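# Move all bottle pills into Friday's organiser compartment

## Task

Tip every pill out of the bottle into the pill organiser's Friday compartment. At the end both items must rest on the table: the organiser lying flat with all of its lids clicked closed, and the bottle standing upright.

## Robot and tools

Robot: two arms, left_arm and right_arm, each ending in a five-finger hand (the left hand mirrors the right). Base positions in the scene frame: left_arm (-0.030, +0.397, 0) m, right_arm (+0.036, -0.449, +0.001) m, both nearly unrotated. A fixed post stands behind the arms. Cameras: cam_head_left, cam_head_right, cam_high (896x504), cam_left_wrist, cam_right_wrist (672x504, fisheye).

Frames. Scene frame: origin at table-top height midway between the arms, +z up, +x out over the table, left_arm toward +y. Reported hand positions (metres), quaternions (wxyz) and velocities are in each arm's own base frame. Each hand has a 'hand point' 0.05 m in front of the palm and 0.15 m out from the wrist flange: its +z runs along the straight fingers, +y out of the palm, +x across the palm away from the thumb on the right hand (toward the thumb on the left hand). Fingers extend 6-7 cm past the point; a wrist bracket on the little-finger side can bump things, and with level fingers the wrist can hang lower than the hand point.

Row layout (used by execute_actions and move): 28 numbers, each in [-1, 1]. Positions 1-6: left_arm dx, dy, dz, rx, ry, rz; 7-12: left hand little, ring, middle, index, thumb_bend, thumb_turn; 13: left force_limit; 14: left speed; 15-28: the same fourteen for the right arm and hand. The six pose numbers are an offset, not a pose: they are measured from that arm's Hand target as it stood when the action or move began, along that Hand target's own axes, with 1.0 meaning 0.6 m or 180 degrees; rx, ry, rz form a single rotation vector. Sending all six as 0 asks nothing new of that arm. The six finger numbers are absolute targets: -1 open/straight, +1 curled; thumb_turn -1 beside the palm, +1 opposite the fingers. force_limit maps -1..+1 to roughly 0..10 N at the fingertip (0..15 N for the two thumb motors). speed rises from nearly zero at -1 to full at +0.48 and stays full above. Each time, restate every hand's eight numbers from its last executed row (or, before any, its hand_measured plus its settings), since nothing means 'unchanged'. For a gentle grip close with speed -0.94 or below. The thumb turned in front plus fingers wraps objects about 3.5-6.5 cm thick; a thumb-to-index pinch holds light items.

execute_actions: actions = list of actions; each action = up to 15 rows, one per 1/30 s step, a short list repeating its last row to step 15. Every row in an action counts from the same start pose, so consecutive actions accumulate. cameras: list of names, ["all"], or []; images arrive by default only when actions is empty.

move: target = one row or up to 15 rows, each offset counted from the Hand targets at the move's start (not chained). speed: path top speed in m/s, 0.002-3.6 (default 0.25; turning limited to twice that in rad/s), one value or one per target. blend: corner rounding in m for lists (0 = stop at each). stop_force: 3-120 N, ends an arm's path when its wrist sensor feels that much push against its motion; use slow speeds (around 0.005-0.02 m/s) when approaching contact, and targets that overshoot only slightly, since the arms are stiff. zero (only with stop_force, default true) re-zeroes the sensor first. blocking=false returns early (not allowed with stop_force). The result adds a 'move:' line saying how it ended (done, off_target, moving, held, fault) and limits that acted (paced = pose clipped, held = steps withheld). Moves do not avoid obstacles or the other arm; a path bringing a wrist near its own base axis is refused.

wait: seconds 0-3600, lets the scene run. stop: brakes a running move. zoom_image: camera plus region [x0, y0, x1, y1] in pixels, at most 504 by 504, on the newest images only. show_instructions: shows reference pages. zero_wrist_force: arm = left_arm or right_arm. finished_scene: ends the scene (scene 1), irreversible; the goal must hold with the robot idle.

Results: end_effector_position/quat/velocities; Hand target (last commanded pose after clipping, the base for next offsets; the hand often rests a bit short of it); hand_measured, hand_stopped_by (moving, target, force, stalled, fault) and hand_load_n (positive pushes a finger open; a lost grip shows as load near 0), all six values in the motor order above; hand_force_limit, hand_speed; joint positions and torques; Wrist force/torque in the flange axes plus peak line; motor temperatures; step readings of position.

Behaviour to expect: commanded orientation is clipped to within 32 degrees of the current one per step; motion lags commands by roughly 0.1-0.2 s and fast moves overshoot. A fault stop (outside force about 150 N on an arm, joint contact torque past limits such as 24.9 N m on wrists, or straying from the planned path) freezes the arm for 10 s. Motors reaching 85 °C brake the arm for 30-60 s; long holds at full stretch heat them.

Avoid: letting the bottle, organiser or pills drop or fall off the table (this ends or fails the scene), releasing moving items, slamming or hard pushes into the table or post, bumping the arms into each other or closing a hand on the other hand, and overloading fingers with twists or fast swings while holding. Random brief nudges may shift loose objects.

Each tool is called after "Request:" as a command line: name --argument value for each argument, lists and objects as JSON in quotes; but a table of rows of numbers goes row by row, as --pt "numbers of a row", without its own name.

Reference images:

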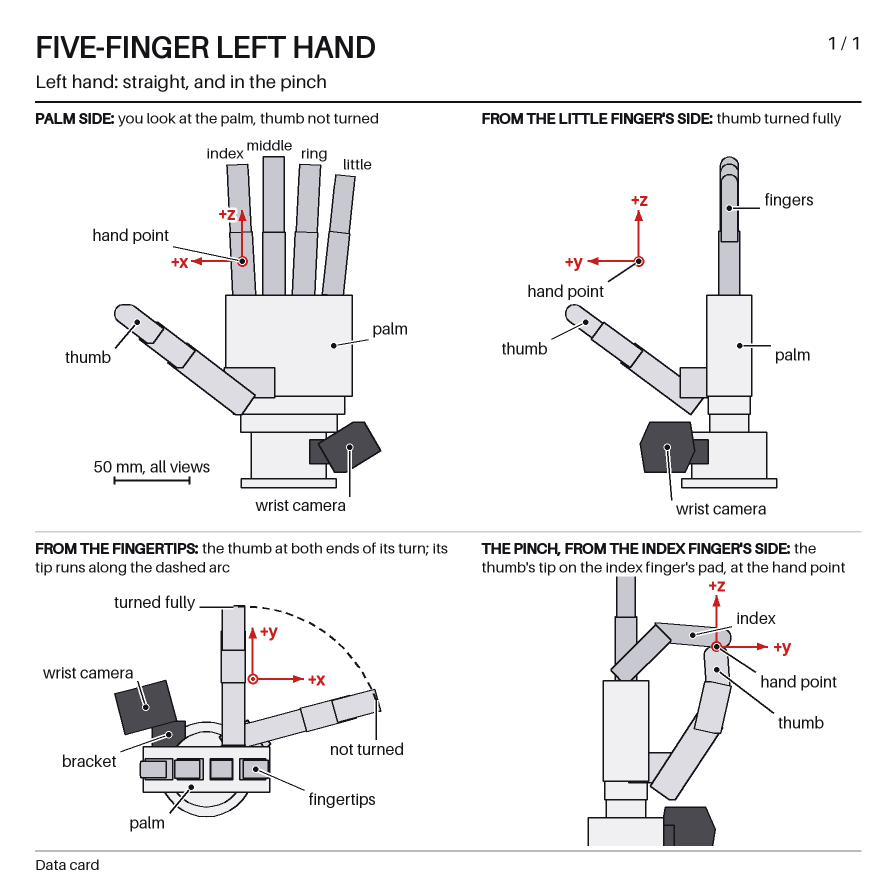

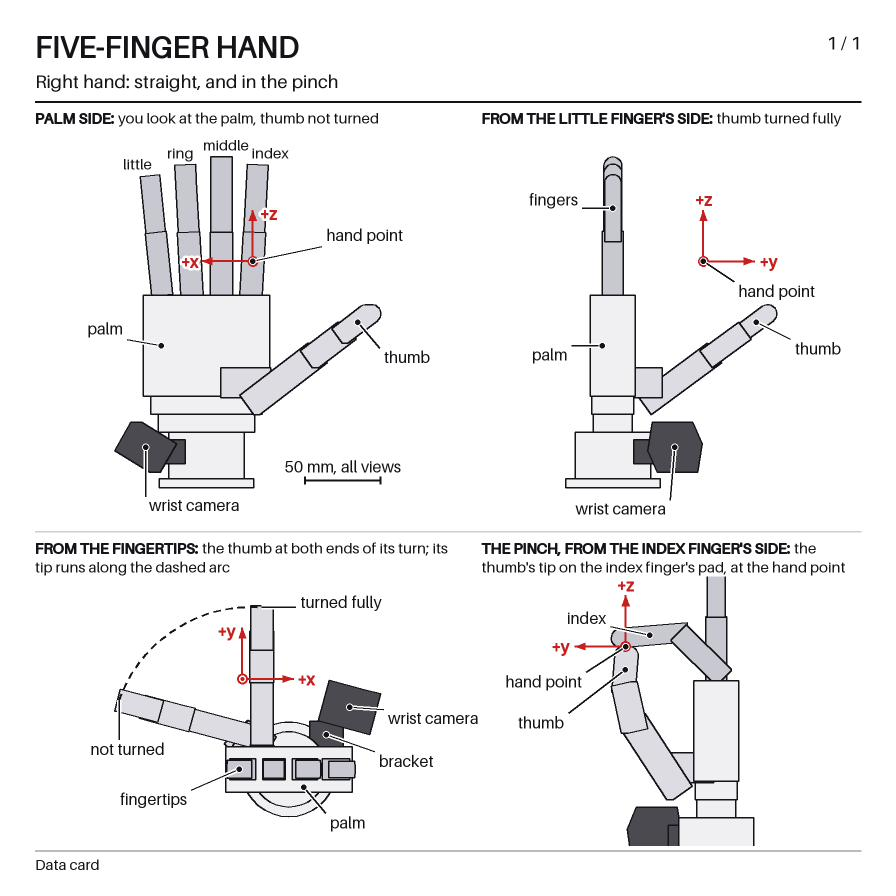

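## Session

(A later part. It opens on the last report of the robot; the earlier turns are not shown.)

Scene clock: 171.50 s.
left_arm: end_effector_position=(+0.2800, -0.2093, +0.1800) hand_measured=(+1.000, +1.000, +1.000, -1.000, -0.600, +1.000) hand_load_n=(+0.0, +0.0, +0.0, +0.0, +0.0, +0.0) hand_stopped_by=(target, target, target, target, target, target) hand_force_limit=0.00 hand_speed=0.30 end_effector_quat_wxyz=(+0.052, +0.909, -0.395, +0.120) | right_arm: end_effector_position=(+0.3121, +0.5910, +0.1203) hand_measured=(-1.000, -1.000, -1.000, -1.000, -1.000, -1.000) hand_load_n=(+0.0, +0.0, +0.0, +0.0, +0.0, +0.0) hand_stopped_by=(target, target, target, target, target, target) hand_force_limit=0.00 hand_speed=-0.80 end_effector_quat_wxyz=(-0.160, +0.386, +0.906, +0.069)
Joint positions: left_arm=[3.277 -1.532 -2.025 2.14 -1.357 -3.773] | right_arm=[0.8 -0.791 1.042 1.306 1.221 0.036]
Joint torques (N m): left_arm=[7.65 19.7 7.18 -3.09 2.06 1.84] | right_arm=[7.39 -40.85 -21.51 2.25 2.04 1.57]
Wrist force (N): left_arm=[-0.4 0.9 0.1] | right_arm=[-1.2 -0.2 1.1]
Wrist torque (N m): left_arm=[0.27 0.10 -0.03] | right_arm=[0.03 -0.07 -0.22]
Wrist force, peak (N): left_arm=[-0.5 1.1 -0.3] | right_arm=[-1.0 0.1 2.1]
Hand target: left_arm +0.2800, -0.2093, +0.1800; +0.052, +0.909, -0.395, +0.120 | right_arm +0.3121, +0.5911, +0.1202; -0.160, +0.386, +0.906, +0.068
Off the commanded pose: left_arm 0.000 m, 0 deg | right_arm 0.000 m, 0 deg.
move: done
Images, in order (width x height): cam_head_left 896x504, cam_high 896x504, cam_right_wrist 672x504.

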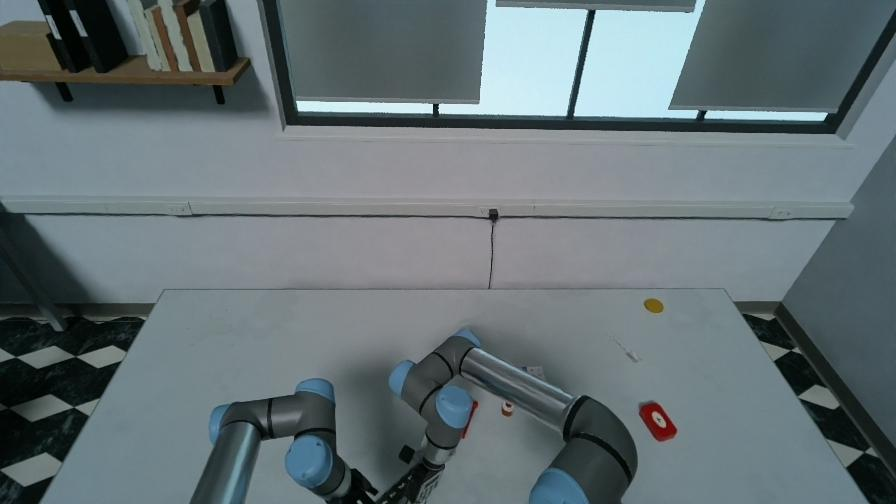

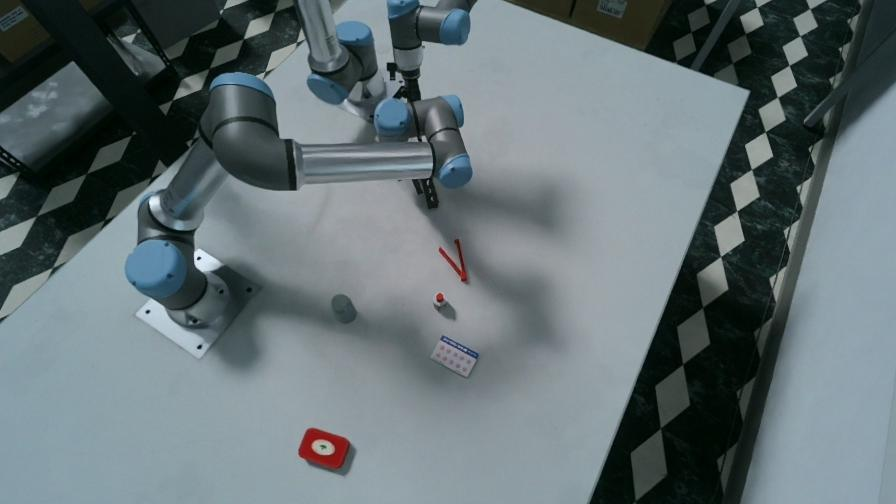

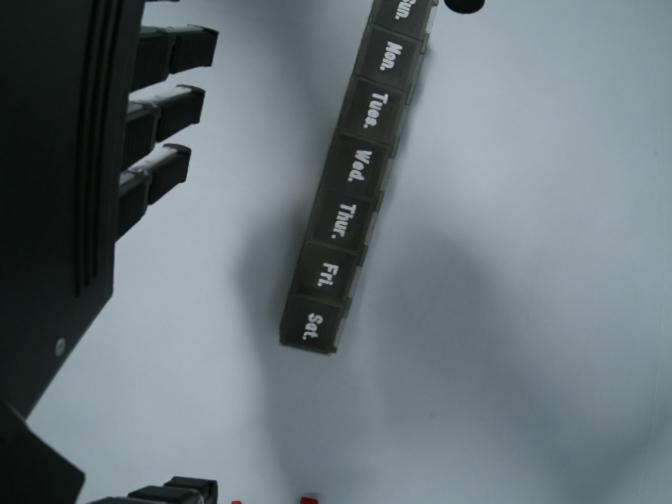

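Request:
move --target '[-0.0205,0.0133,0.1412,0,0,0,1,1,1,-1,-0.6,1,0,0.3,-0.0903,-0.0283,0.0737,0,0,0,1,1,1,0,-1,-1,0,0.3]' --speed 0.1 --cameras '["cam_right_wrist", "cam_high", "cam_left_wrist"]'

Scene clock: 180.77 s.
left_arm: end_effector_position=(+0.2810, -0.2221, +0.0951) hand_measured=(+1.000, +1.000, +1.000, -1.000, -0.600, +1.000) hand_load_n=(+0.0, +0.5, +0.0, +0.0, +0.0, +0.0) hand_stopped_by=(target, target, target, target, target, target) hand_force_limit=0.00 hand_speed=0.30 end_effector_quat_wxyz=(+0.052, +0.909, -0.395, +0.120) | right_arm: end_effector_position=(+0.3247, +0.5536, +0.0601) hand_measured=(+1.000, +1.000, +1.000, +0.000, -1.000, -1.000) hand_load_n=(+0.0, +0.0, +0.0, +0.0, +0.0, +0.0) hand_stopped_by=(target, target, target, target, target, target) hand_force_limit=0.00 hand_speed=0.30 end_effector_quat_wxyz=(-0.160, +0.386, +0.906, +0.068)
Joint positions: left_arm=[3.226 -1.662 -2.14 2.396 -1.366 -3.825] | right_arm=[0.737 -0.799 1.226 1.154 1.221 -0.031]
Joint torques (N m): left_arm=[-9 10.49 4.9 -0.24 -1.39 -1.84] | right_arm=[-7.64 -40.54 -8.67 -0.4 -2.61 -1.8]
Wrist force (N): left_arm=[-0.5 0.9 -0.2] | right_arm=[-1.6 -0.1 1.2]
Wrist torque (N m): left_arm=[0.29 0.11 0.05] | right_arm=[0.05 -0.04 -0.13]
Wrist force, peak (N): left_arm=[-0.7 1.2 0.0] | right_arm=[-1.8 -0.1 1.6]
Hand target: left_arm +0.2810, -0.2221, +0.0950; +0.052, +0.909, -0.395, +0.120 | right_arm +0.3247, +0.5536, +0.0601; -0.160, +0.386, +0.906, +0.068
Off the commanded pose: left_arm 0.000 m, 0 deg | right_arm 0.000 m, 0 deg.
move: done
Images, in order (width x height): cam_high 896x504, cam_left_wrist 672x504, cam_right_wrist 672x504.

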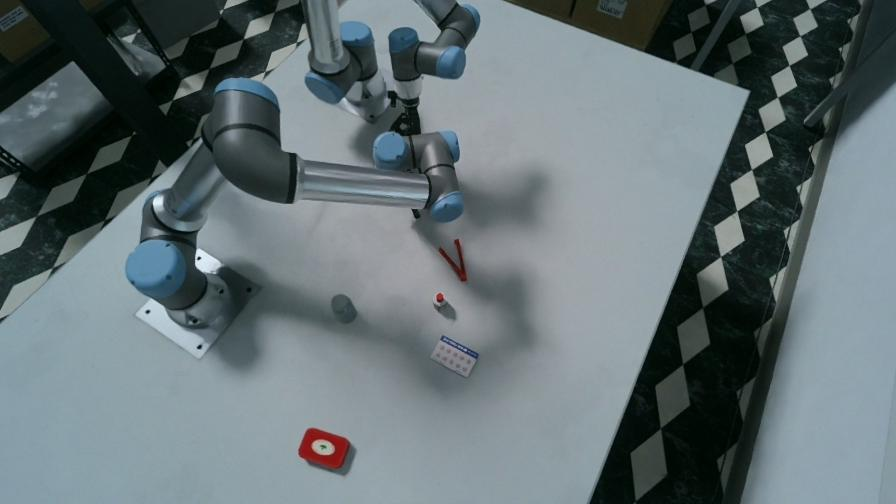

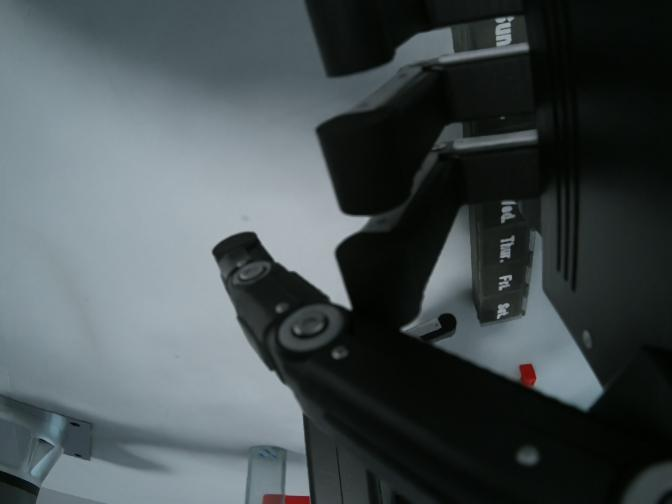

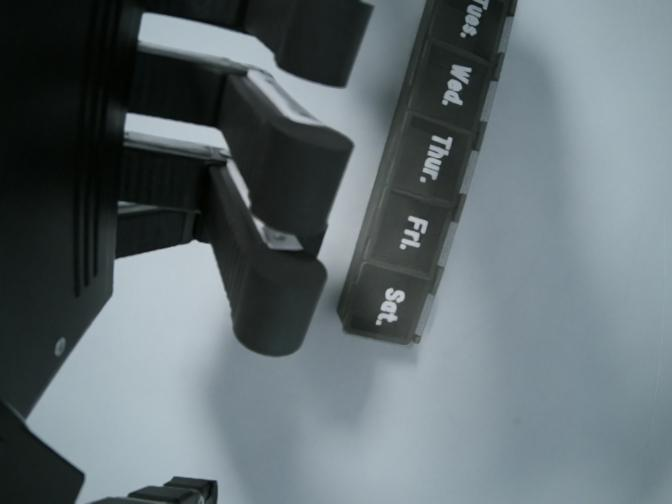

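Request:
zoom_image --camera "cam_right_wrist" --region '[200, 150, 460, 350]'

Scaled by 1.938 from the camera's image (finer frame: 960x720).

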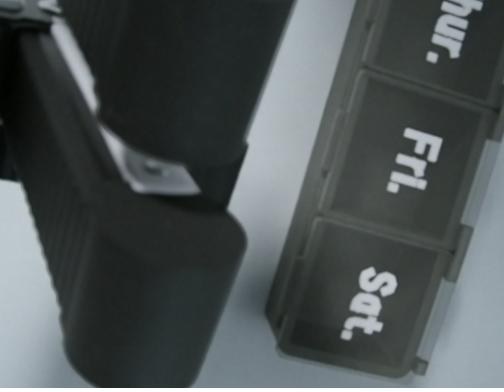

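Request:
move --target '[-0.0108,0,0.0403,0,0,0,1,1,1,-1,-0.6,1,0,0.3,0,0,0,0,0,0,1,1,1,0,-1,-1,0,0.3]' --speed 0.01 --stop_force 8

Scene clock: 188.20 s.
left_arm: end_effector_position=(+0.2810, -0.2221, +0.0872) hand_measured=(+1.000, +1.000, +1.000, -1.000, -0.600, +1.000) hand_load_n=(+0.0, +0.0, +0.0, +0.0, +0.0, +0.0) hand_stopped_by=(target, target, target, target, target, target) hand_force_limit=0.00 hand_speed=0.30 end_effector_quat_wxyz=(+0.052, +0.909, -0.395, +0.120) | right_arm: end_effector_position=(+0.3247, +0.5536, +0.0601) hand_measured=(+1.000, +1.000, +1.000, +0.000, -1.000, -1.000) hand_load_n=(+0.0, +0.0, +0.0, +0.0, +0.0, +0.5) hand_stopped_by=(target, target, target, target, target, target) hand_force_limit=0.00 hand_speed=0.30 end_effector_quat_wxyz=(-0.160, +0.386, +0.906, +0.068)
Joint positions: left_arm=[3.225 -1.676 -2.15 2.419 -1.366 -3.825] | right_arm=[0.737 -0.799 1.226 1.154 1.221 -0.031]
Joint torques (N m): left_arm=[-9.29 23.47 18.37 -3.68 -1.34 -1.52] | right_arm=[-7.5 -41.13 -7.78 -0.34 -2.48 -2.01]
Wrist force (N): left_arm=[0.6 0.9 -4.7] | right_arm=[-1.5 -0.2 1.5]
Wrist torque (N m): left_arm=[0.58 0.18 0.12] | right_arm=[0.02 -0.06 -0.12]
Wrist force, peak (N): left_arm=[4.2 1.1 -12.4] | right_arm=[-1.5 -0.2 1.5]
Hand target: left_arm +0.2810, -0.2221, +0.0872; +0.052, +0.909, -0.395, +0.120 (not the last commanded pose) | right_arm +0.3247, +0.5536, +0.0601; -0.160, +0.386, +0.906, +0.068
Off the commanded pose: left_arm 0.017 m, 0 deg | right_arm 0.000 m, 0 deg.
move: contact (left_arm)

Request:
move --target '[-0.0043,0,0.0161,0,0,0,1,1,1,-1,-0.6,1,0,0.3,0,0,0,0,0,0,1,1,1,0,-1,-1,0,0.3]' --speed 0.004 --stop_force 5

Scene clock: 189.97 s.
left_arm: end_effector_position=(+0.2811, -0.2221, +0.0870) hand_measured=(+1.000, +1.000, +1.000, -1.000, -0.600, +1.000) hand_load_n=(+0.0, +0.0, +0.0, +0.0, +0.0, +0.0) hand_stopped_by=(target, target, target, target, target, target) hand_force_limit=0.00 hand_speed=0.30 end_effector_quat_wxyz=(+0.052, +0.909, -0.395, +0.120) | right_arm: end_effector_position=(+0.3247, +0.5536, +0.0601) hand_measured=(+1.000, +1.000, +1.000, +0.000, -1.000, -1.000) hand_load_n=(+0.0, +0.0, +0.0, +0.0, +0.0, +0.0) hand_stopped_by=(target, target, target, target, target, target) hand_force_limit=0.00 hand_speed=0.30 end_effector_quat_wxyz=(-0.160, +0.386, +0.906, +0.068)
Joint positions: left_arm=[3.225 -1.677 -2.15 2.42 -1.366 -3.825] | right_arm=[0.737 -0.799 1.226 1.154 1.221 -0.031]
Joint torques (N m): left_arm=[-9.61 21.84 18.64 -3.49 -1.32 -1.48] | right_arm=[-8.1 -42.28 -7.69 -0.4 -2.54 -2.1]
Wrist force (N): left_arm=[1.3 1.0 -9.6] | right_arm=[-1.1 -0.1 1.3]
Wrist torque (N m): left_arm=[0.86 0.06 0.16] | right_arm=[0.05 -0.11 -0.09]
Wrist force, peak (N): left_arm=[3.4 1.1 -12.6] | right_arm=[-1.4 0.1 1.4]
Hand target: left_arm +0.2811, -0.2221, +0.0870; +0.052, +0.909, -0.395, +0.120 (not the last commanded pose) | right_arm +0.3247, +0.5536, +0.0601; -0.160, +0.386, +0.906, +0.068
Off the commanded pose: left_arm 0.010 m, 0 deg | right_arm 0.000 m, 0 deg.
move: contact (left_arm)

Request:
move --target '[0,0,0,0,0,0,1,1,1,-1,-0.6,1,0,0.3,0.0007,0,0.0517,0,0,0,1,1,1,0,-1,-1,0,0.3]' --speed 0.06 --cameras '["cam_right_wrist"]'

Request:
zoom_image --camera "cam_right_wrist" --region '[240, 120, 460, 330]'

Scene clock: 191.63 s.
left_arm: end_effector_position=(+0.2811, -0.2221, +0.0870) hand_measured=(+1.000, +1.000, +1.000, -1.000, -0.600, +1.000) hand_load_n=(+0.0, +0.0, +0.0, +0.0, +0.0, +0.0) hand_stopped_by=(target, target, target, target, target, target) hand_force_limit=0.00 hand_speed=0.30 end_effector_quat_wxyz=(+0.052, +0.909, -0.395, +0.120) | right_arm: end_effector_position=(+0.3171, +0.5615, +0.0313) hand_measured=(+1.000, +1.000, +1.000, +0.000, -1.000, -1.000) hand_load_n=(+0.0, +0.0, +0.0, +0.0, +0.0, +0.0) hand_stopped_by=(target, target, target, target, target, target) hand_force_limit=0.00 hand_speed=0.30 end_effector_quat_wxyz=(-0.160, +0.386, +0.906, +0.068)
Joint positions: left_arm=[3.225 -1.677 -2.15 2.42 -1.366 -3.825] | right_arm=[0.757 -0.763 1.239 1.098 1.221 -0.01]
Joint torques (N m): left_arm=[-9.07 21.42 17.21 -3.21 -1.49 -1.67] | right_arm=[8.68 -40.27 -7.73 -0.36 -2.31 1.43]
Wrist force (N): left_arm=[1.5 1.2 -9.9] | right_arm=[-1.5 0.0 1.3]
Wrist torque (N m): left_arm=[0.86 0.05 0.16] | right_arm=[0.07 -0.06 -0.21]
Wrist force, peak (N): left_arm=[1.5 1.3 -10.1] | right_arm=[-1.8 -0.1 1.4]
Hand target: left_arm +0.2811, -0.2221, +0.0870; +0.052, +0.909, -0.395, +0.120 | right_arm +0.3170, +0.5615, +0.0311; -0.160, +0.386, +0.906, +0.068
Off the commanded pose: left_arm 0.000 m, 0 deg | right_arm 0.000 m, 0 deg.
move: done

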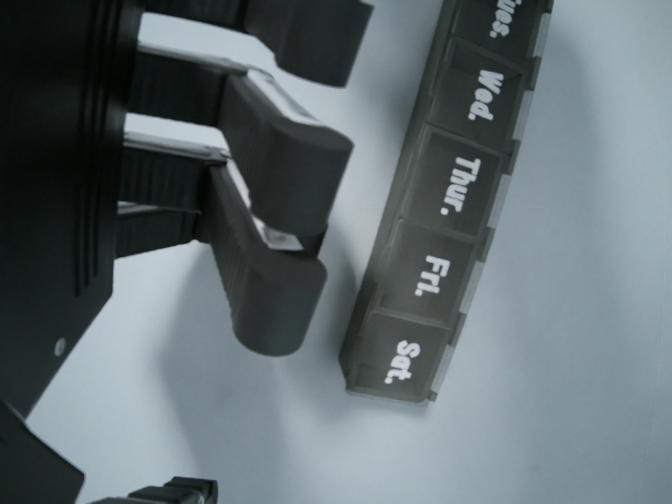

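Scaled by 2.291 from the camera's image (finer frame: 960x720).

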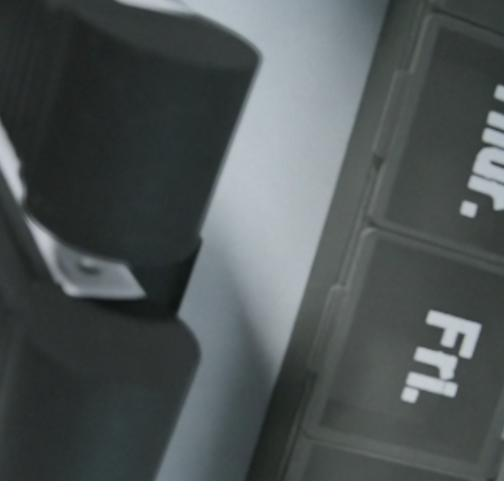

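Request:
move --target '[0,0,0,0,0,0,1,1,1,-1,-0.6,1,0,0.3,-0.0063,0.015,-0.0023,0,0,0,1,1,1,0,-1,-1,0,0.3]' --speed 0.03

Request:
move --target '[0,0,0,0,0,0,1,1,1,-1,-0.6,1,0,0.3,0,0.03,0,0,0,0,1,1,1,0,-1,-1,0,0.3]' --speed 0.008 --stop_force 3 --cameras '["cam_right_wrist"]'

Request:
zoom_image --camera "cam_right_wrist" --region '[240, 150, 440, 330]'

Scene clock: 198.20 s.
left_arm: end_effector_position=(+0.2811, -0.2221, +0.0870) hand_measured=(+1.000, +1.000, +1.000, -1.000, -0.600, +1.000) hand_load_n=(+0.0, +0.0, +0.0, +0.0, +0.0, +0.0) hand_stopped_by=(target, target, target, target, target, target) hand_force_limit=0.00 hand_speed=0.30 end_effector_quat_wxyz=(+0.052, +0.909, -0.395, +0.120) | right_arm: end_effector_position=(+0.3262, +0.5648, +0.0311) hand_measured=(+1.000, +1.000, +1.000, +0.000, -1.000, -1.000) hand_load_n=(+0.0, +0.0, +0.0, +0.0, -0.5, +0.0) hand_stopped_by=(target, target, target, target, target, target) hand_force_limit=0.00 hand_speed=0.30 end_effector_quat_wxyz=(-0.160, +0.386, +0.906, +0.068)
Joint positions: left_arm=[3.225 -1.677 -2.15 2.42 -1.366 -3.825] | right_arm=[0.75 -0.744 1.205 1.115 1.221 -0.017]
Joint torques (N m): left_arm=[-10 22.31 17.21 -3.46 -1.32 -1.6] | right_arm=[-8.16 -41.71 -20.85 4.83 1.51 -1.92]
Wrist force (N): left_arm=[1.5 1.1 -9.6] | right_arm=[-1.2 -0.1 1.0]
Wrist torque (N m): left_arm=[0.86 0.04 0.16] | right_arm=[0.06 -0.08 -0.10]
Wrist force, peak (N): left_arm=[1.7 1.4 -10.1] | right_arm=[-1.5 0.2 1.3]
Hand target: left_arm +0.2811, -0.2221, +0.0870; +0.052, +0.909, -0.395, +0.120 | right_arm +0.3263, +0.5649, +0.0311; -0.160, +0.386, +0.906, +0.068
Off the commanded pose: left_arm 0.000 m, 0 deg | right_arm 0.000 m, 0 deg.
move: done

Scene clock: 201.37 s.
left_arm: end_effector_position=(+0.2811, -0.2221, +0.0870) hand_measured=(+1.000, +1.000, +1.000, -1.000, -0.600, +1.000) hand_load_n=(+0.0, +0.0, +0.0, +0.0, +0.0, +0.0) hand_stopped_by=(target, target, target, target, target, target) hand_force_limit=0.00 hand_speed=0.30 end_effector_quat_wxyz=(+0.052, +0.909, -0.395, +0.120) | right_arm: end_effector_position=(+0.3393, +0.5773, +0.0311) hand_measured=(+1.000, +1.000, +1.000, +0.000, -1.000, -1.000) hand_load_n=(+0.0, +0.0, +0.0, +0.5, +0.0, +0.0) hand_stopped_by=(target, target, target, target, target, target) hand_force_limit=0.00 hand_speed=0.30 end_effector_quat_wxyz=(-0.160, +0.386, +0.906, +0.068)
Joint positions: left_arm=[3.225 -1.677 -2.15 2.42 -1.366 -3.825] | right_arm=[0.75 -0.702 1.125 1.153 1.221 -0.017]
Joint torques (N m): left_arm=[-9.55 21.48 12.59 -3.44 -1.02 -1.37] | right_arm=[8.24 -42.84 -22.37 4.72 -0.06 1.51]
Wrist force (N): left_arm=[2.6 -0.3 -9.1] | right_arm=[-1.7 -1.8 0.9]
Wrist torque (N m): left_arm=[0.77 -0.05 0.25] | right_arm=[0.01 -0.09 -0.13]
Wrist force, peak (N): left_arm=[1.5 1.3 -10.1] | right_arm=[-1.8 -2.3 0.7]
Hand target: left_arm +0.2811, -0.2221, +0.0870; +0.052, +0.909, -0.395, +0.120 | right_arm +0.3393, +0.5773, +0.0311; -0.160, +0.386, +0.906, +0.068
Off the commanded pose: left_arm 0.000 m, 0 deg | right_arm 0.000 m, 0 deg.
move: done

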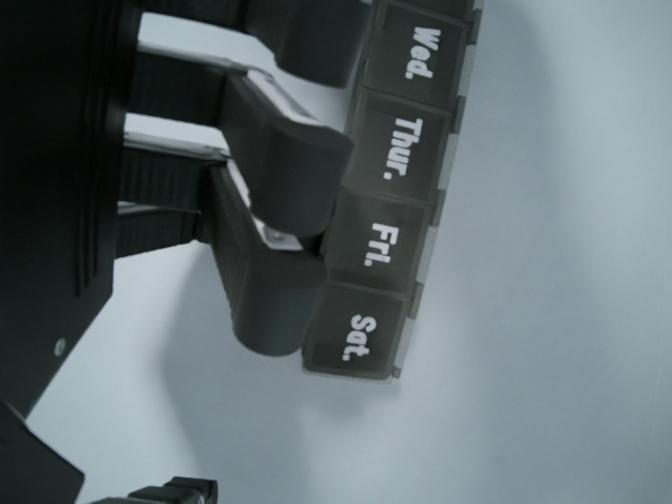

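Scaled by 2.520 from the camera's image (finer frame: 960x720).

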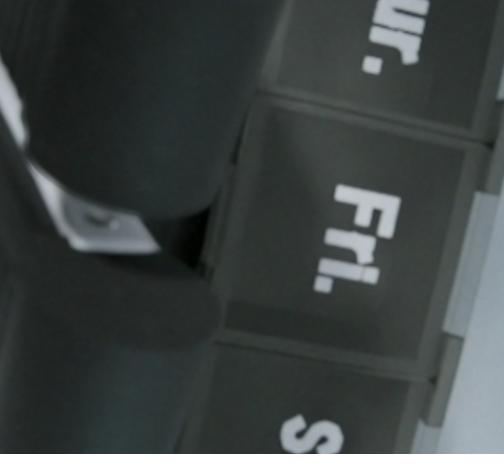

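Request:
move --target '[0,0,0,0,0,0,1,1,1,-1,-0.6,1,0,0.3,0,0.0167,0,0,0,0,1,1,1,0,-1,-1,0,0.3]' --speed 0.004 --stop_force 3 --cameras '["cam_right_wrist"]'

Scene clock: 205.40 s.
left_arm: end_effector_position=(+0.2811, -0.2221, +0.0870) hand_measured=(+1.000, +1.000, +1.000, -1.000, -0.600, +1.000) hand_load_n=(+0.0, +0.5, +0.0, +0.5, +0.0, +0.0) hand_stopped_by=(target, target, target, target, target, target) hand_force_limit=0.00 hand_speed=0.30 end_effector_quat_wxyz=(+0.052, +0.909, -0.395, +0.120) | right_arm: end_effector_position=(+0.3465, +0.5843, +0.0311) hand_measured=(+1.000, +1.000, +1.000, +0.000, -1.000, -1.000) hand_load_n=(+0.0, +0.0, +0.0, +1.0, +0.0, +0.0) hand_stopped_by=(target, target, target, target, target, target) hand_force_limit=0.00 hand_speed=0.30 end_effector_quat_wxyz=(-0.160, +0.386, +0.906, +0.068)
Joint positions: left_arm=[3.225 -1.677 -2.15 2.42 -1.366 -3.825] | right_arm=[0.751 -0.678 1.079 1.175 1.221 -0.016]
Joint torques (N m): left_arm=[-8.89 21.6 5.87 -3.12 -1.39 -1.76] | right_arm=[7.81 -43.98 -22.18 4.77 -0.79 1.51]
Wrist force (N): left_arm=[4.7 -0.2 -9.4] | right_arm=[-0.6 -2.0 0.7]
Wrist torque (N m): left_arm=[0.74 -0.09 0.36] | right_arm=[0.02 -0.10 -0.16]
Wrist force, peak (N): left_arm=[4.6 0.0 -9.7] | right_arm=[-2.0 -2.3 0.5]
Hand target: left_arm +0.2811, -0.2221, +0.0870; +0.052, +0.909, -0.395, +0.120 | right_arm +0.3465, +0.5843, +0.0311; -0.160, +0.386, +0.906, +0.068
Off the commanded pose: left_arm 0.000 m, 0 deg | right_arm 0.000 m, 0 deg.
move: done

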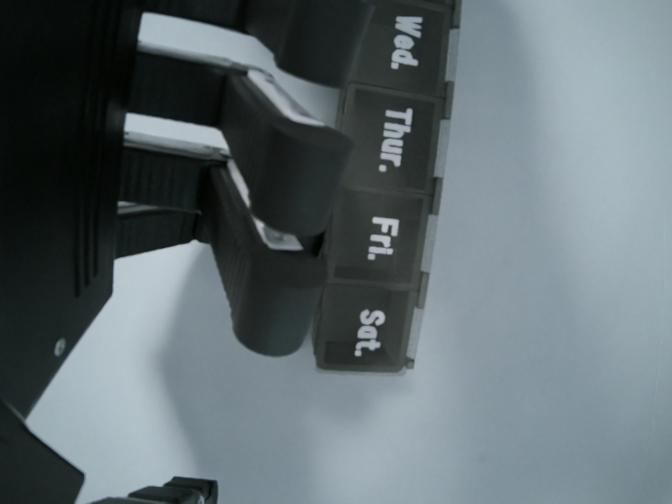

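Request:
move --target '[0,0,0,0,0,0,1,1,1,-1,-0.6,1,0,0.3,0.0046,0,-0.0125,0,0,0,1,1,1,0,-1,-1,0,0.3]' --speed 0.01 --cameras '["cam_right_wrist"]'

Request:
zoom_image --camera "cam_right_wrist" --region '[260, 150, 440, 330]'

Scene clock: 207.60 s.
left_arm: end_effector_position=(+0.2811, -0.2221, +0.0870) hand_measured=(+1.000, +1.000, +1.000, -1.000, -0.600, +1.000) hand_load_n=(+0.0, +0.0, +0.0, +0.0, +0.0, +0.0) hand_stopped_by=(target, target, target, target, target, target) hand_force_limit=0.00 hand_speed=0.30 end_effector_quat_wxyz=(+0.052, +0.909, -0.395, +0.120) | right_arm: end_effector_position=(+0.3465, +0.5843, +0.0389) hand_measured=(+1.000, +1.000, +1.000, +0.000, -1.000, -1.000) hand_load_n=(+0.0, +0.0, +0.5, +1.0, +0.0, +0.0) hand_stopped_by=(target, target, target, target, target, target) hand_force_limit=0.00 hand_speed=0.30 end_effector_quat_wxyz=(-0.160, +0.386, +0.906, +0.068)
Joint positions: left_arm=[3.225 -1.677 -2.15 2.42 -1.366 -3.825] | right_arm=[0.751 -0.686 1.072 1.189 1.221 -0.016]
Joint torques (N m): left_arm=[-9.82 20.74 2.77 -3.13 -1.17 -1.52] | right_arm=[8.35 -58.11 -22.51 4.9 -0.84 1.5]
Wrist force (N): left_arm=[3.0 0.1 -9.1] | right_arm=[-1.9 -1.4 2.2]
Wrist torque (N m): left_arm=[0.80 0.00 0.27] | right_arm=[0.00 -0.06 -0.18]
Wrist force, peak (N): left_arm=[4.7 -0.2 -9.8] | right_arm=[-1.6 -1.1 2.6]
Hand target: left_arm +0.2811, -0.2221, +0.0870; +0.052, +0.909, -0.395, +0.120 | right_arm +0.3465, +0.5843, +0.0391; -0.160, +0.386, +0.906, +0.068
Off the commanded pose: left_arm 0.000 m, 0 deg | right_arm 0.000 m, 0 deg.
move: done

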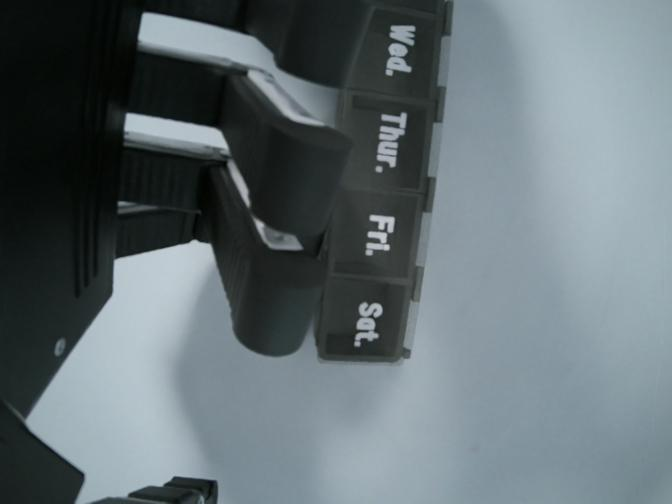

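Scaled by 2.800 from the camera's image (finer frame: 960x720).

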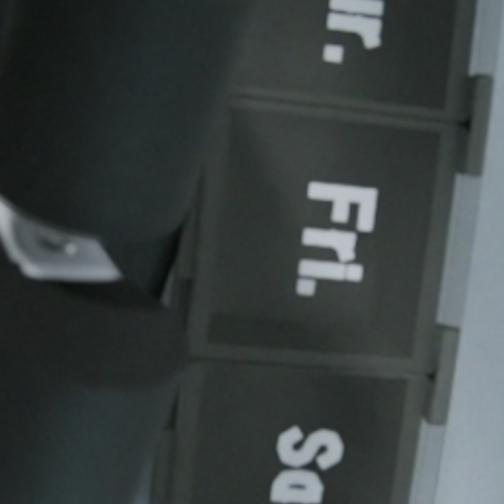

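Request:
move --target '[0.0259,0,-0.0966,0,0,0,1,1,1,-1,-0.6,1,0,0.3,0.0,-0.05,0,0,0,0,1,1,1,0,-1,-1,0,0.3]' --speed 0.05 --cameras '["cam_right_wrist"]'

Scene clock: 223.10 s.
left_arm: end_effector_position=(+0.2811, -0.2221, +0.1469) hand_measured=(+1.000, +1.000, +1.000, -1.000, -0.600, +1.000) hand_load_n=(+0.0, +0.0, +0.0, +0.0, -0.5, +0.0) hand_stopped_by=(target, target, target, target, target, target) hand_force_limit=0.00 hand_speed=0.30 end_effector_quat_wxyz=(+0.052, +0.909, -0.395, +0.120) | right_arm: end_effector_position=(+0.3249, +0.5635, +0.0390) hand_measured=(+1.000, +1.000, +1.000, +0.000, -1.000, -1.000) hand_load_n=(+0.0, +0.0, +0.0, +0.0, +0.0, +0.0) hand_stopped_by=(target, target, target, target, target, target) hand_force_limit=0.00 hand_speed=0.30 end_effector_quat_wxyz=(-0.160, +0.386, +0.906, +0.068)
Joint positions: left_arm=[3.225 -1.584 -2.064 2.243 -1.366 -3.825] | right_arm=[0.75 -0.757 1.207 1.127 1.221 -0.017]
Joint torques (N m): left_arm=[7.05 23.18 21.76 -3.84 0.39 2.29] | right_arm=[-7.55 -54.11 -7.02 -0.22 0.28 -2.08]
Wrist force (N): left_arm=[-0.9 1.3 0.1] | right_arm=[-1.1 -0.1 0.9]
Wrist torque (N m): left_arm=[0.33 0.22 -0.03] | right_arm=[0.07 -0.10 -0.10]
Wrist force, peak (N): left_arm=[3.4 0.2 -10.0] | right_arm=[-1.9 -1.4 2.5]
Hand target: left_arm +0.2811, -0.2221, +0.1470; +0.052, +0.909, -0.395, +0.120 | right_arm +0.3249, +0.5635, +0.0391; -0.160, +0.386, +0.906, +0.068
Off the commanded pose: left_arm 0.000 m, 0 deg | right_arm 0.000 m, 0 deg.
move: done

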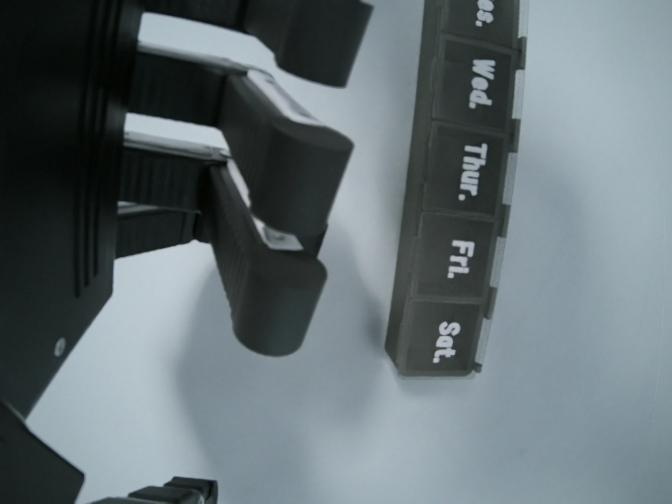

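Request:
zoom_image --camera "cam_right_wrist" --region '[370, 180, 570, 390]'

Request:
zoom_image --camera "cam_right_wrist" --region '[390, 0, 590, 200]'

Scaled by 2.400 from the camera's image (finer frame: 960x720).

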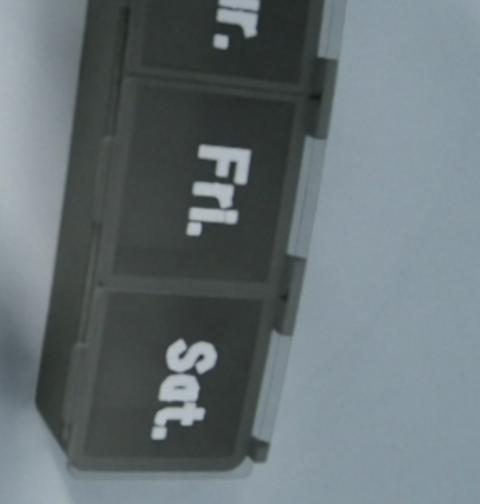

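Scaled by 2.520 from the camera's image (finer frame: 960x720).

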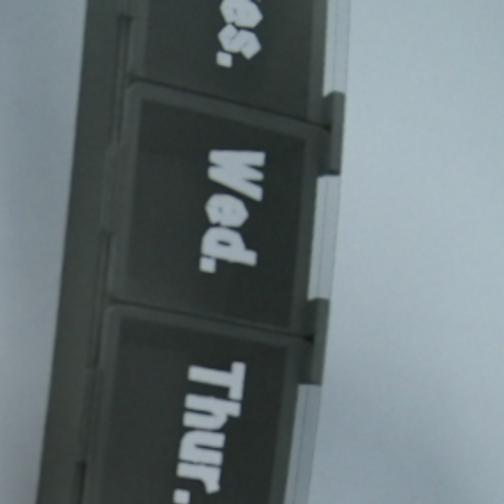

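Request:
move --pt "0.0548 -0.2853 -0.0767 -0.0605 -0.0682 0.4583 1 1 1 -1 -0.6 1 0 0.3 0 0 0 0 0 0 1 1 1 0 -1 -1 0 0.3" --pt "0.2012 -0.3210 0.1005 -0.1045 0.2351 0.9054 1 1 1 -1 -0.6 1 0 0.3 0 0 0 0 0 0 1 1 1 0 -1 -1 0 0.3" --speed '[0.35,0.3]' --blend 0.03 --cameras '["cam_right_wrist","cam_high","cam_left_wrist"]'

Scene clock: 236.13 s.
left_arm: end_effector_position=(+0.5121, -0.1874, +0.1201) hand_measured=(+1.000, +1.000, +1.000, -1.000, -0.600, +1.000) hand_load_n=(+0.0, +0.0, +0.0, +0.0, +0.0, +0.0) hand_stopped_by=(target, target, target, target, target, target) hand_force_limit=0.00 hand_speed=0.30 end_effector_quat_wxyz=(-0.089, +0.330, +0.908, -0.243) | right_arm: end_effector_position=(+0.3249, +0.5635, +0.0391) hand_measured=(+1.000, +1.000, +1.000, +0.000, -1.000, -1.000) hand_load_n=(+0.0, +0.0, +0.0, +0.0, +0.0, -0.5) hand_stopped_by=(target, target, target, target, target, target) hand_force_limit=0.00 hand_speed=0.30 end_effector_quat_wxyz=(-0.160, +0.386, +0.906, +0.068)
Joint positions: left_arm=[3.111 -2.382 -1.075 1.543 -1.167 -0.833] | right_arm=[0.75 -0.758 1.207 1.127 1.221 -0.017]
Joint torques (N m): left_arm=[-9.98 40.73 24.04 -4.41 2.19 2.23] | right_arm=[-8.36 -53.83 -7.77 -0.34 -2.34 -1.79]
Wrist force (N): left_arm=[-0.9 1.1 -0.4] | right_arm=[-0.9 0.2 0.9]
Wrist torque (N m): left_arm=[0.42 0.14 -0.07] | right_arm=[0.12 -0.14 -0.07]
Wrist force, peak (N): left_arm=[-1.3 1.6 -0.1] | right_arm=[-1.3 0.1 1.4]
Hand target: left_arm +0.5121, -0.1875, +0.1201; -0.089, +0.330, +0.908, -0.243 | right_arm +0.3249, +0.5635, +0.0391; -0.160, +0.386, +0.906, +0.068
Off the commanded pose: left_arm 0.000 m, 0 deg | right_arm 0.000 m, 0 deg.
move: done
Images, in order (width x height): cam_high 896x504, cam_left_wrist 672x504, cam_right_wrist 672x504.

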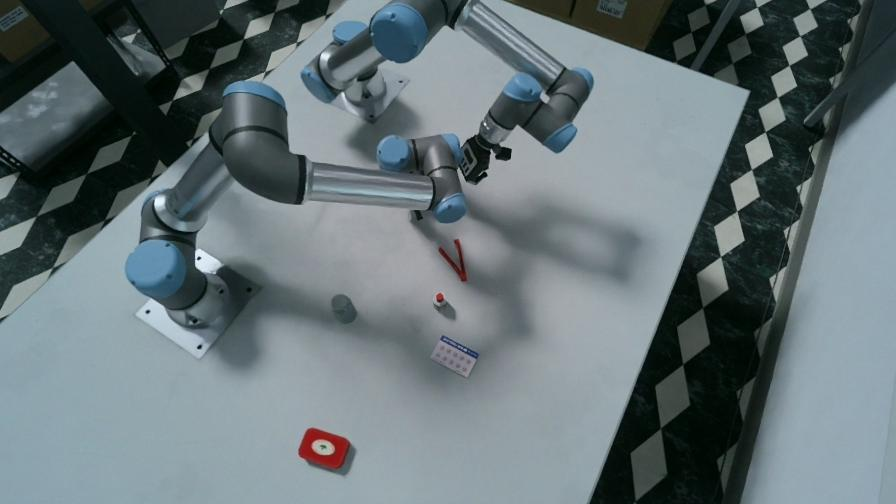

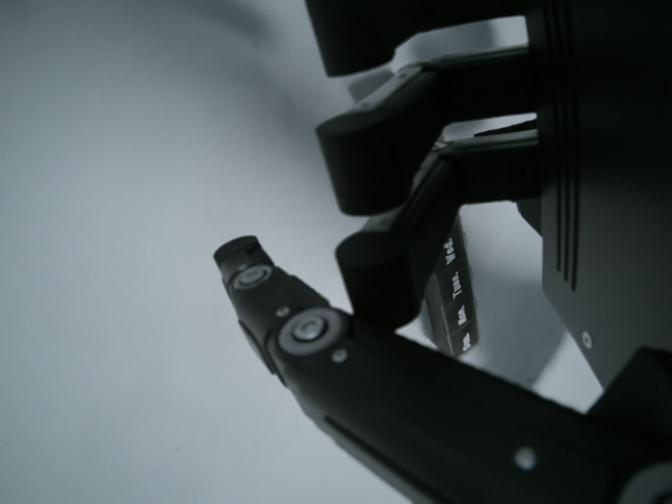

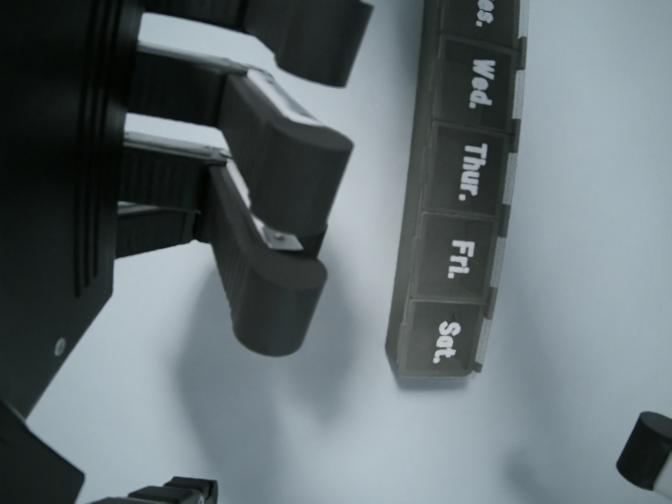

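Request:
move --target '[0,0.0212,0.1033,0,0,0,1,1,1,-1,-0.6,1,0,0.3,0,0,0,0,0,0,1,1,1,0,-1,-1,0,0.3]' --speed 0.1 --cameras '["cam_right_wrist"]'

Request:
zoom_image --camera "cam_right_wrist" --region '[370, 180, 570, 420]'

Scene clock: 239.10 s.
left_arm: end_effector_position=(+0.4992, -0.2027, +0.0602) hand_measured=(+1.000, +1.000, +1.000, -1.000, -0.600, +1.000) hand_load_n=(+0.0, +0.0, +0.0, +0.0, +0.0, +0.0) hand_stopped_by=(target, target, target, target, target, target) hand_force_limit=0.00 hand_speed=0.30 end_effector_quat_wxyz=(-0.089, +0.330, +0.908, -0.243) | right_arm: end_effector_position=(+0.3249, +0.5635, +0.0391) hand_measured=(+1.000, +1.000, +1.000, +0.000, -1.000, -1.000) hand_load_n=(+0.0, +0.0, +0.0, +0.0, +0.0, +0.0) hand_stopped_by=(target, target, target, target, target, target) hand_force_limit=0.00 hand_speed=0.30 end_effector_quat_wxyz=(-0.160, +0.386, +0.906, +0.068)
Joint positions: left_arm=[3.084 -2.42 -1.168 1.684 -1.158 -0.86] | right_arm=[0.75 -0.758 1.207 1.127 1.221 -0.017]
Joint torques (N m): left_arm=[-10.9 41.34 6.81 -0.82 2.1 -2.21] | right_arm=[-7.35 -55.1 -8.17 -0.32 -2.37 -1.67]
Wrist force (N): left_arm=[-0.9 0.9 -0.4] | right_arm=[-0.9 0.0 1.0]
Wrist torque (N m): left_arm=[0.42 0.13 0.02] | right_arm=[0.08 -0.14 -0.08]
Wrist force, peak (N): left_arm=[-1.1 0.8 -1.2] | right_arm=[-1.1 -0.3 1.5]
Hand target: left_arm +0.4992, -0.2028, +0.0600; -0.089, +0.330, +0.908, -0.243 | right_arm +0.3249, +0.5635, +0.0391; -0.160, +0.386, +0.906, +0.068
Off the commanded pose: left_arm 0.000 m, 0 deg | right_arm 0.000 m, 0 deg.
move: done

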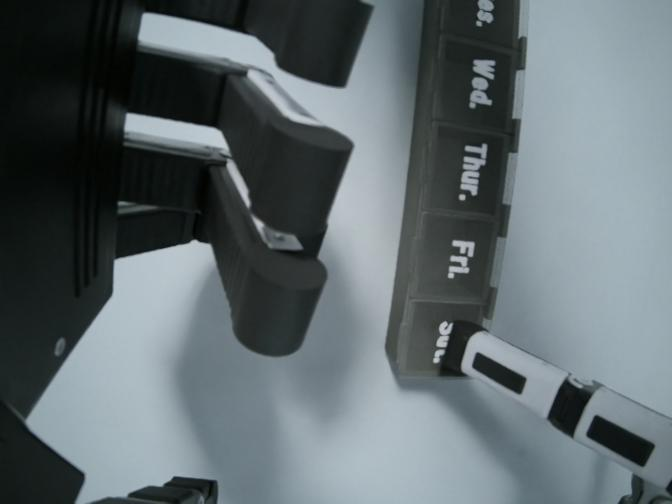

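Scaled by 2.100 from the camera's image (finer frame: 960x720).

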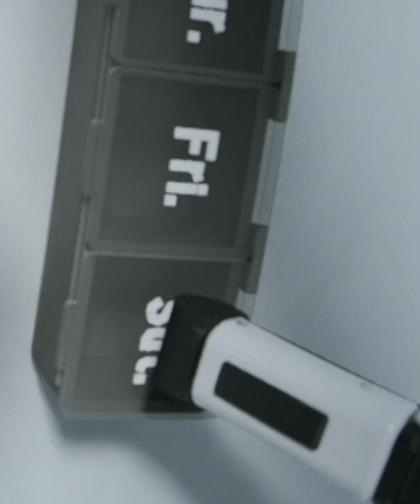

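Request:
move --target '[0,0.0167,0.0289,0,0,0,1,1,1,-1,-0.6,1,0,0.3,0,0,0,0,0,0,1,1,1,0,-1,-1,0,0.3]' --speed 0.006 --stop_force 9 --cameras '["cam_right_wrist"]'

Scene clock: 242.23 s.
left_arm: end_effector_position=(+0.4992, -0.2028, +0.0515) hand_measured=(+1.000, +1.000, +1.000, -1.000, -0.600, +1.000) hand_load_n=(+0.0, +0.0, +0.5, +0.0, +0.0, +0.0) hand_stopped_by=(target, target, target, target, target, target) hand_force_limit=0.00 hand_speed=0.30 end_effector_quat_wxyz=(-0.089, +0.330, +0.908, -0.243) | right_arm: end_effector_position=(+0.3249, +0.5635, +0.0391) hand_measured=(+1.000, +1.000, +1.000, +0.000, -1.000, -1.000) hand_load_n=(+0.0, +0.0, +0.0, +0.0, +0.0, +0.0) hand_stopped_by=(target, target, target, target, target, target) hand_force_limit=0.00 hand_speed=0.30 end_effector_quat_wxyz=(-0.160, +0.386, +0.906, +0.068)
Joint positions: left_arm=[3.084 -2.429 -1.174 1.699 -1.158 -0.86] | right_arm=[0.75 -0.758 1.207 1.127 1.221 -0.017]
Joint torques (N m): left_arm=[-10.23 50.96 19.02 -2.78 0.74 -1.89] | right_arm=[-7.37 -54.4 -7.57 -0.19 -2.27 -1.61]
Wrist force (N): left_arm=[-0.2 -2.7 -9.0] | right_arm=[-1.0 0.2 1.4]
Wrist torque (N m): left_arm=[0.73 -0.03 0.12] | right_arm=[0.09 -0.13 -0.08]
Wrist force, peak (N): left_arm=[-0.2 -3.9 -12.4] | right_arm=[-1.2 0.1 1.5]
Hand target: left_arm +0.4992, -0.2028, +0.0516; -0.089, +0.330, +0.908, -0.243 (not the last commanded pose) | right_arm +0.3249, +0.5635, +0.0391; -0.160, +0.386, +0.906, +0.068
Off the commanded pose: left_arm 0.012 m, 0 deg | right_arm 0.000 m, 0 deg.
move: contact (left_arm)

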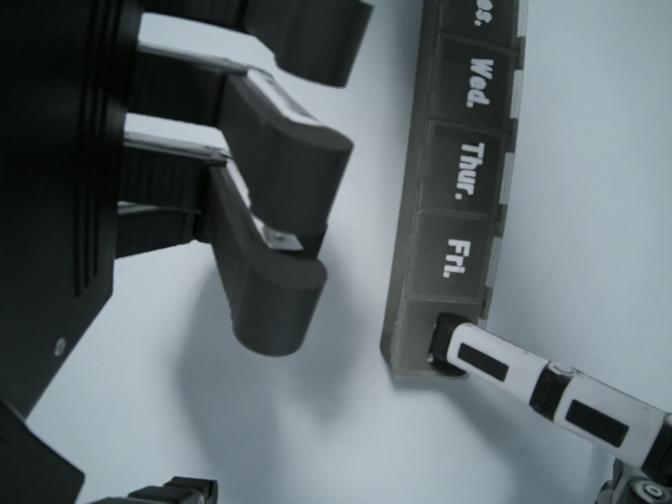

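Request:
move --target '[0,0,0,0,0,0,1,1,1,-1,-0.6,1,0,0.3,-0.0075,0.033,0.012,0.01425,0,-0.0392,1,1,1,0,-1,-1,0,0.3]' --speed 0.04 --cameras '["cam_right_wrist"]'

Request:
zoom_image --camera "cam_right_wrist" --region '[250, 150, 450, 350]'

Scene clock: 245.73 s.
left_arm: end_effector_position=(+0.4992, -0.2028, +0.0516) hand_measured=(+1.000, +1.000, +1.000, -1.000, -0.600, +1.000) hand_load_n=(+0.0, +0.0, +0.0, +0.0, +0.0, +0.0) hand_stopped_by=(target, target, target, target, target, target) hand_force_limit=0.00 hand_speed=0.30 end_effector_quat_wxyz=(-0.089, +0.330, +0.908, -0.243) | right_arm: end_effector_position=(+0.3403, +0.5759, +0.0308) hand_measured=(+1.000, +1.000, +1.000, +0.000, -1.000, -1.000) hand_load_n=(+0.0, +0.0, +0.0, +0.0, +0.0, -0.5) hand_stopped_by=(target, target, target, target, target, target) hand_force_limit=0.00 hand_speed=0.30 end_effector_quat_wxyz=(-0.164, +0.326, +0.929, +0.058)
Joint positions: left_arm=[3.084 -2.429 -1.174 1.699 -1.158 -0.86] | right_arm=[0.735 -0.683 1.103 1.208 1.226 -0.172]
Joint torques (N m): left_arm=[-8.63 50.28 20.24 -2.95 -0.11 -1.32] | right_arm=[-8.13 -45.32 -20.75 5.14 2.1 -1.98]
Wrist force (N): left_arm=[0.0 -2.3 -8.8] | right_arm=[-1.0 0.2 1.2]
Wrist torque (N m): left_arm=[0.76 -0.05 0.12] | right_arm=[0.10 -0.11 -0.07]
Wrist force, peak (N): left_arm=[-0.1 -3.0 -9.6] | right_arm=[-1.2 0.4 1.5]
Hand target: left_arm +0.4992, -0.2028, +0.0516; -0.089, +0.330, +0.908, -0.243 | right_arm +0.3404, +0.5760, +0.0308; -0.164, +0.326, +0.929, +0.058
Off the commanded pose: left_arm 0.000 m, 0 deg | right_arm 0.000 m, 0 deg.
move: done

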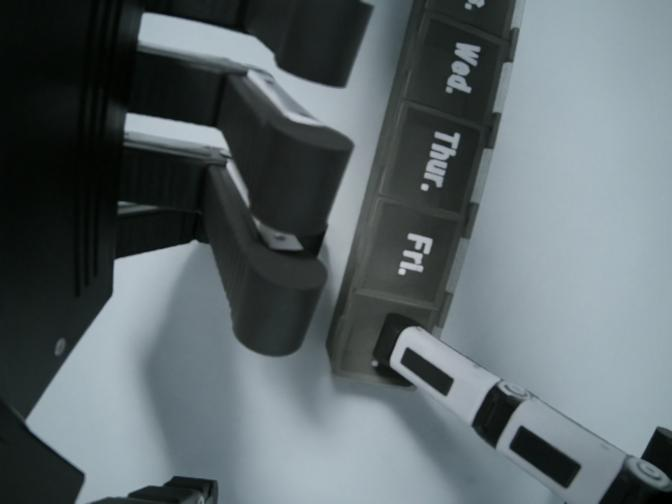

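Scaled by 2.520 from the camera's image (finer frame: 960x720).

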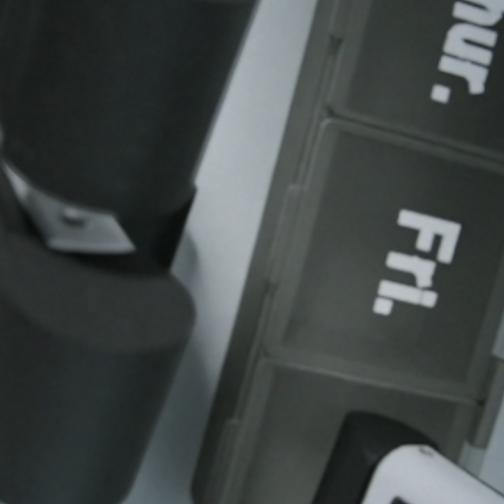

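Request:
move --target '[0,0,0,0,0,0,1,1,1,-1,-0.6,1,0,0.3,0,0.03,0,0,0,0,1,1,1,0,-1,-1,0,0.3]' --speed 0.006 --stop_force 3 --cameras '["cam_right_wrist"]'

Request:
zoom_image --camera "cam_right_wrist" --region '[250, 150, 450, 350]'

Scene clock: 250.17 s.
left_arm: end_effector_position=(+0.4992, -0.2028, +0.0516) hand_measured=(+1.000, +1.000, +1.000, -1.000, -0.600, +1.000) hand_load_n=(+0.0, +0.0, +0.0, +0.0, +0.0, +0.0) hand_stopped_by=(target, target, target, target, target, target) hand_force_limit=0.00 hand_speed=0.30 end_effector_quat_wxyz=(-0.089, +0.330, +0.908, -0.243) | right_arm: end_effector_position=(+0.3475, +0.5849, +0.0308) hand_measured=(+1.000, +1.000, +1.000, +0.000, -1.000, -1.000) hand_load_n=(+0.5, +0.0, +0.5, +0.0, +0.0, +0.0) hand_stopped_by=(target, target, target, target, target, target) hand_force_limit=0.00 hand_speed=0.30 end_effector_quat_wxyz=(-0.164, +0.326, +0.929, +0.058)
Joint positions: left_arm=[3.084 -2.429 -1.174 1.699 -1.158 -0.86] | right_arm=[0.738 -0.654 1.047 1.234 1.226 -0.169]
Joint torques (N m): left_arm=[-6.52 50.01 19.53 -2.79 -0.57 -1.15] | right_arm=[-6.05 -57.91 -8.07 -0.28 -0.97 -0.82]
Wrist force (N): left_arm=[-2.2 -3.2 -8.9] | right_arm=[-1.4 0.1 1.2]
Wrist torque (N m): left_arm=[0.71 0.08 0.01] | right_arm=[0.10 -0.03 -0.20]
Wrist force, peak (N): left_arm=[0.1 -3.1 -9.7] | right_arm=[0.7 -3.2 0.7]
Hand target: left_arm +0.4992, -0.2028, +0.0516; -0.089, +0.330, +0.908, -0.243 | right_arm +0.3475, +0.5849, +0.0308; -0.164, +0.326, +0.929, +0.058 (not the last commanded pose)
Off the commanded pose: left_arm 0.000 m, 0 deg | right_arm 0.007 m, 0 deg.
move: contact (right_arm)

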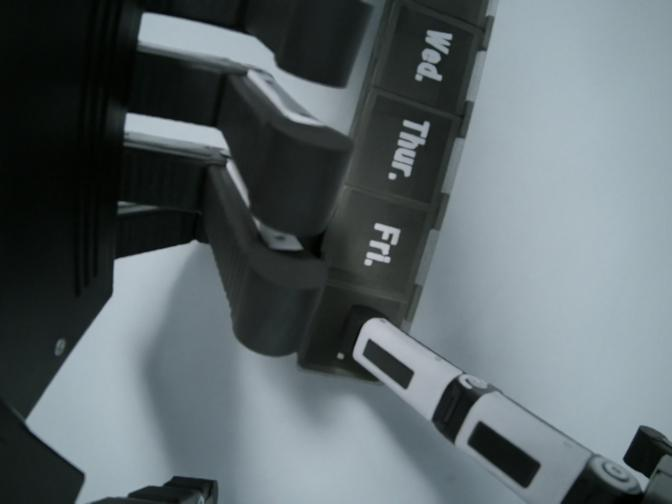

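Scaled by 2.520 from the camera's image (finer frame: 960x720).

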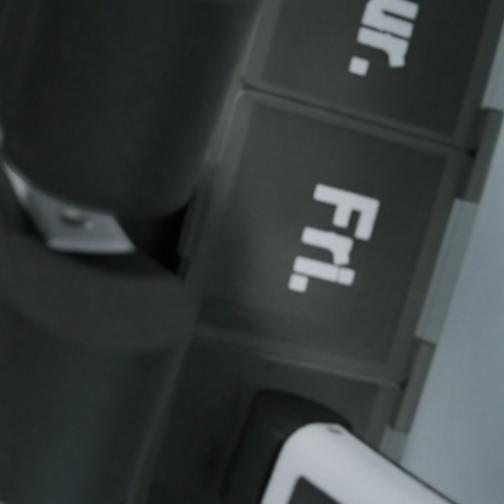

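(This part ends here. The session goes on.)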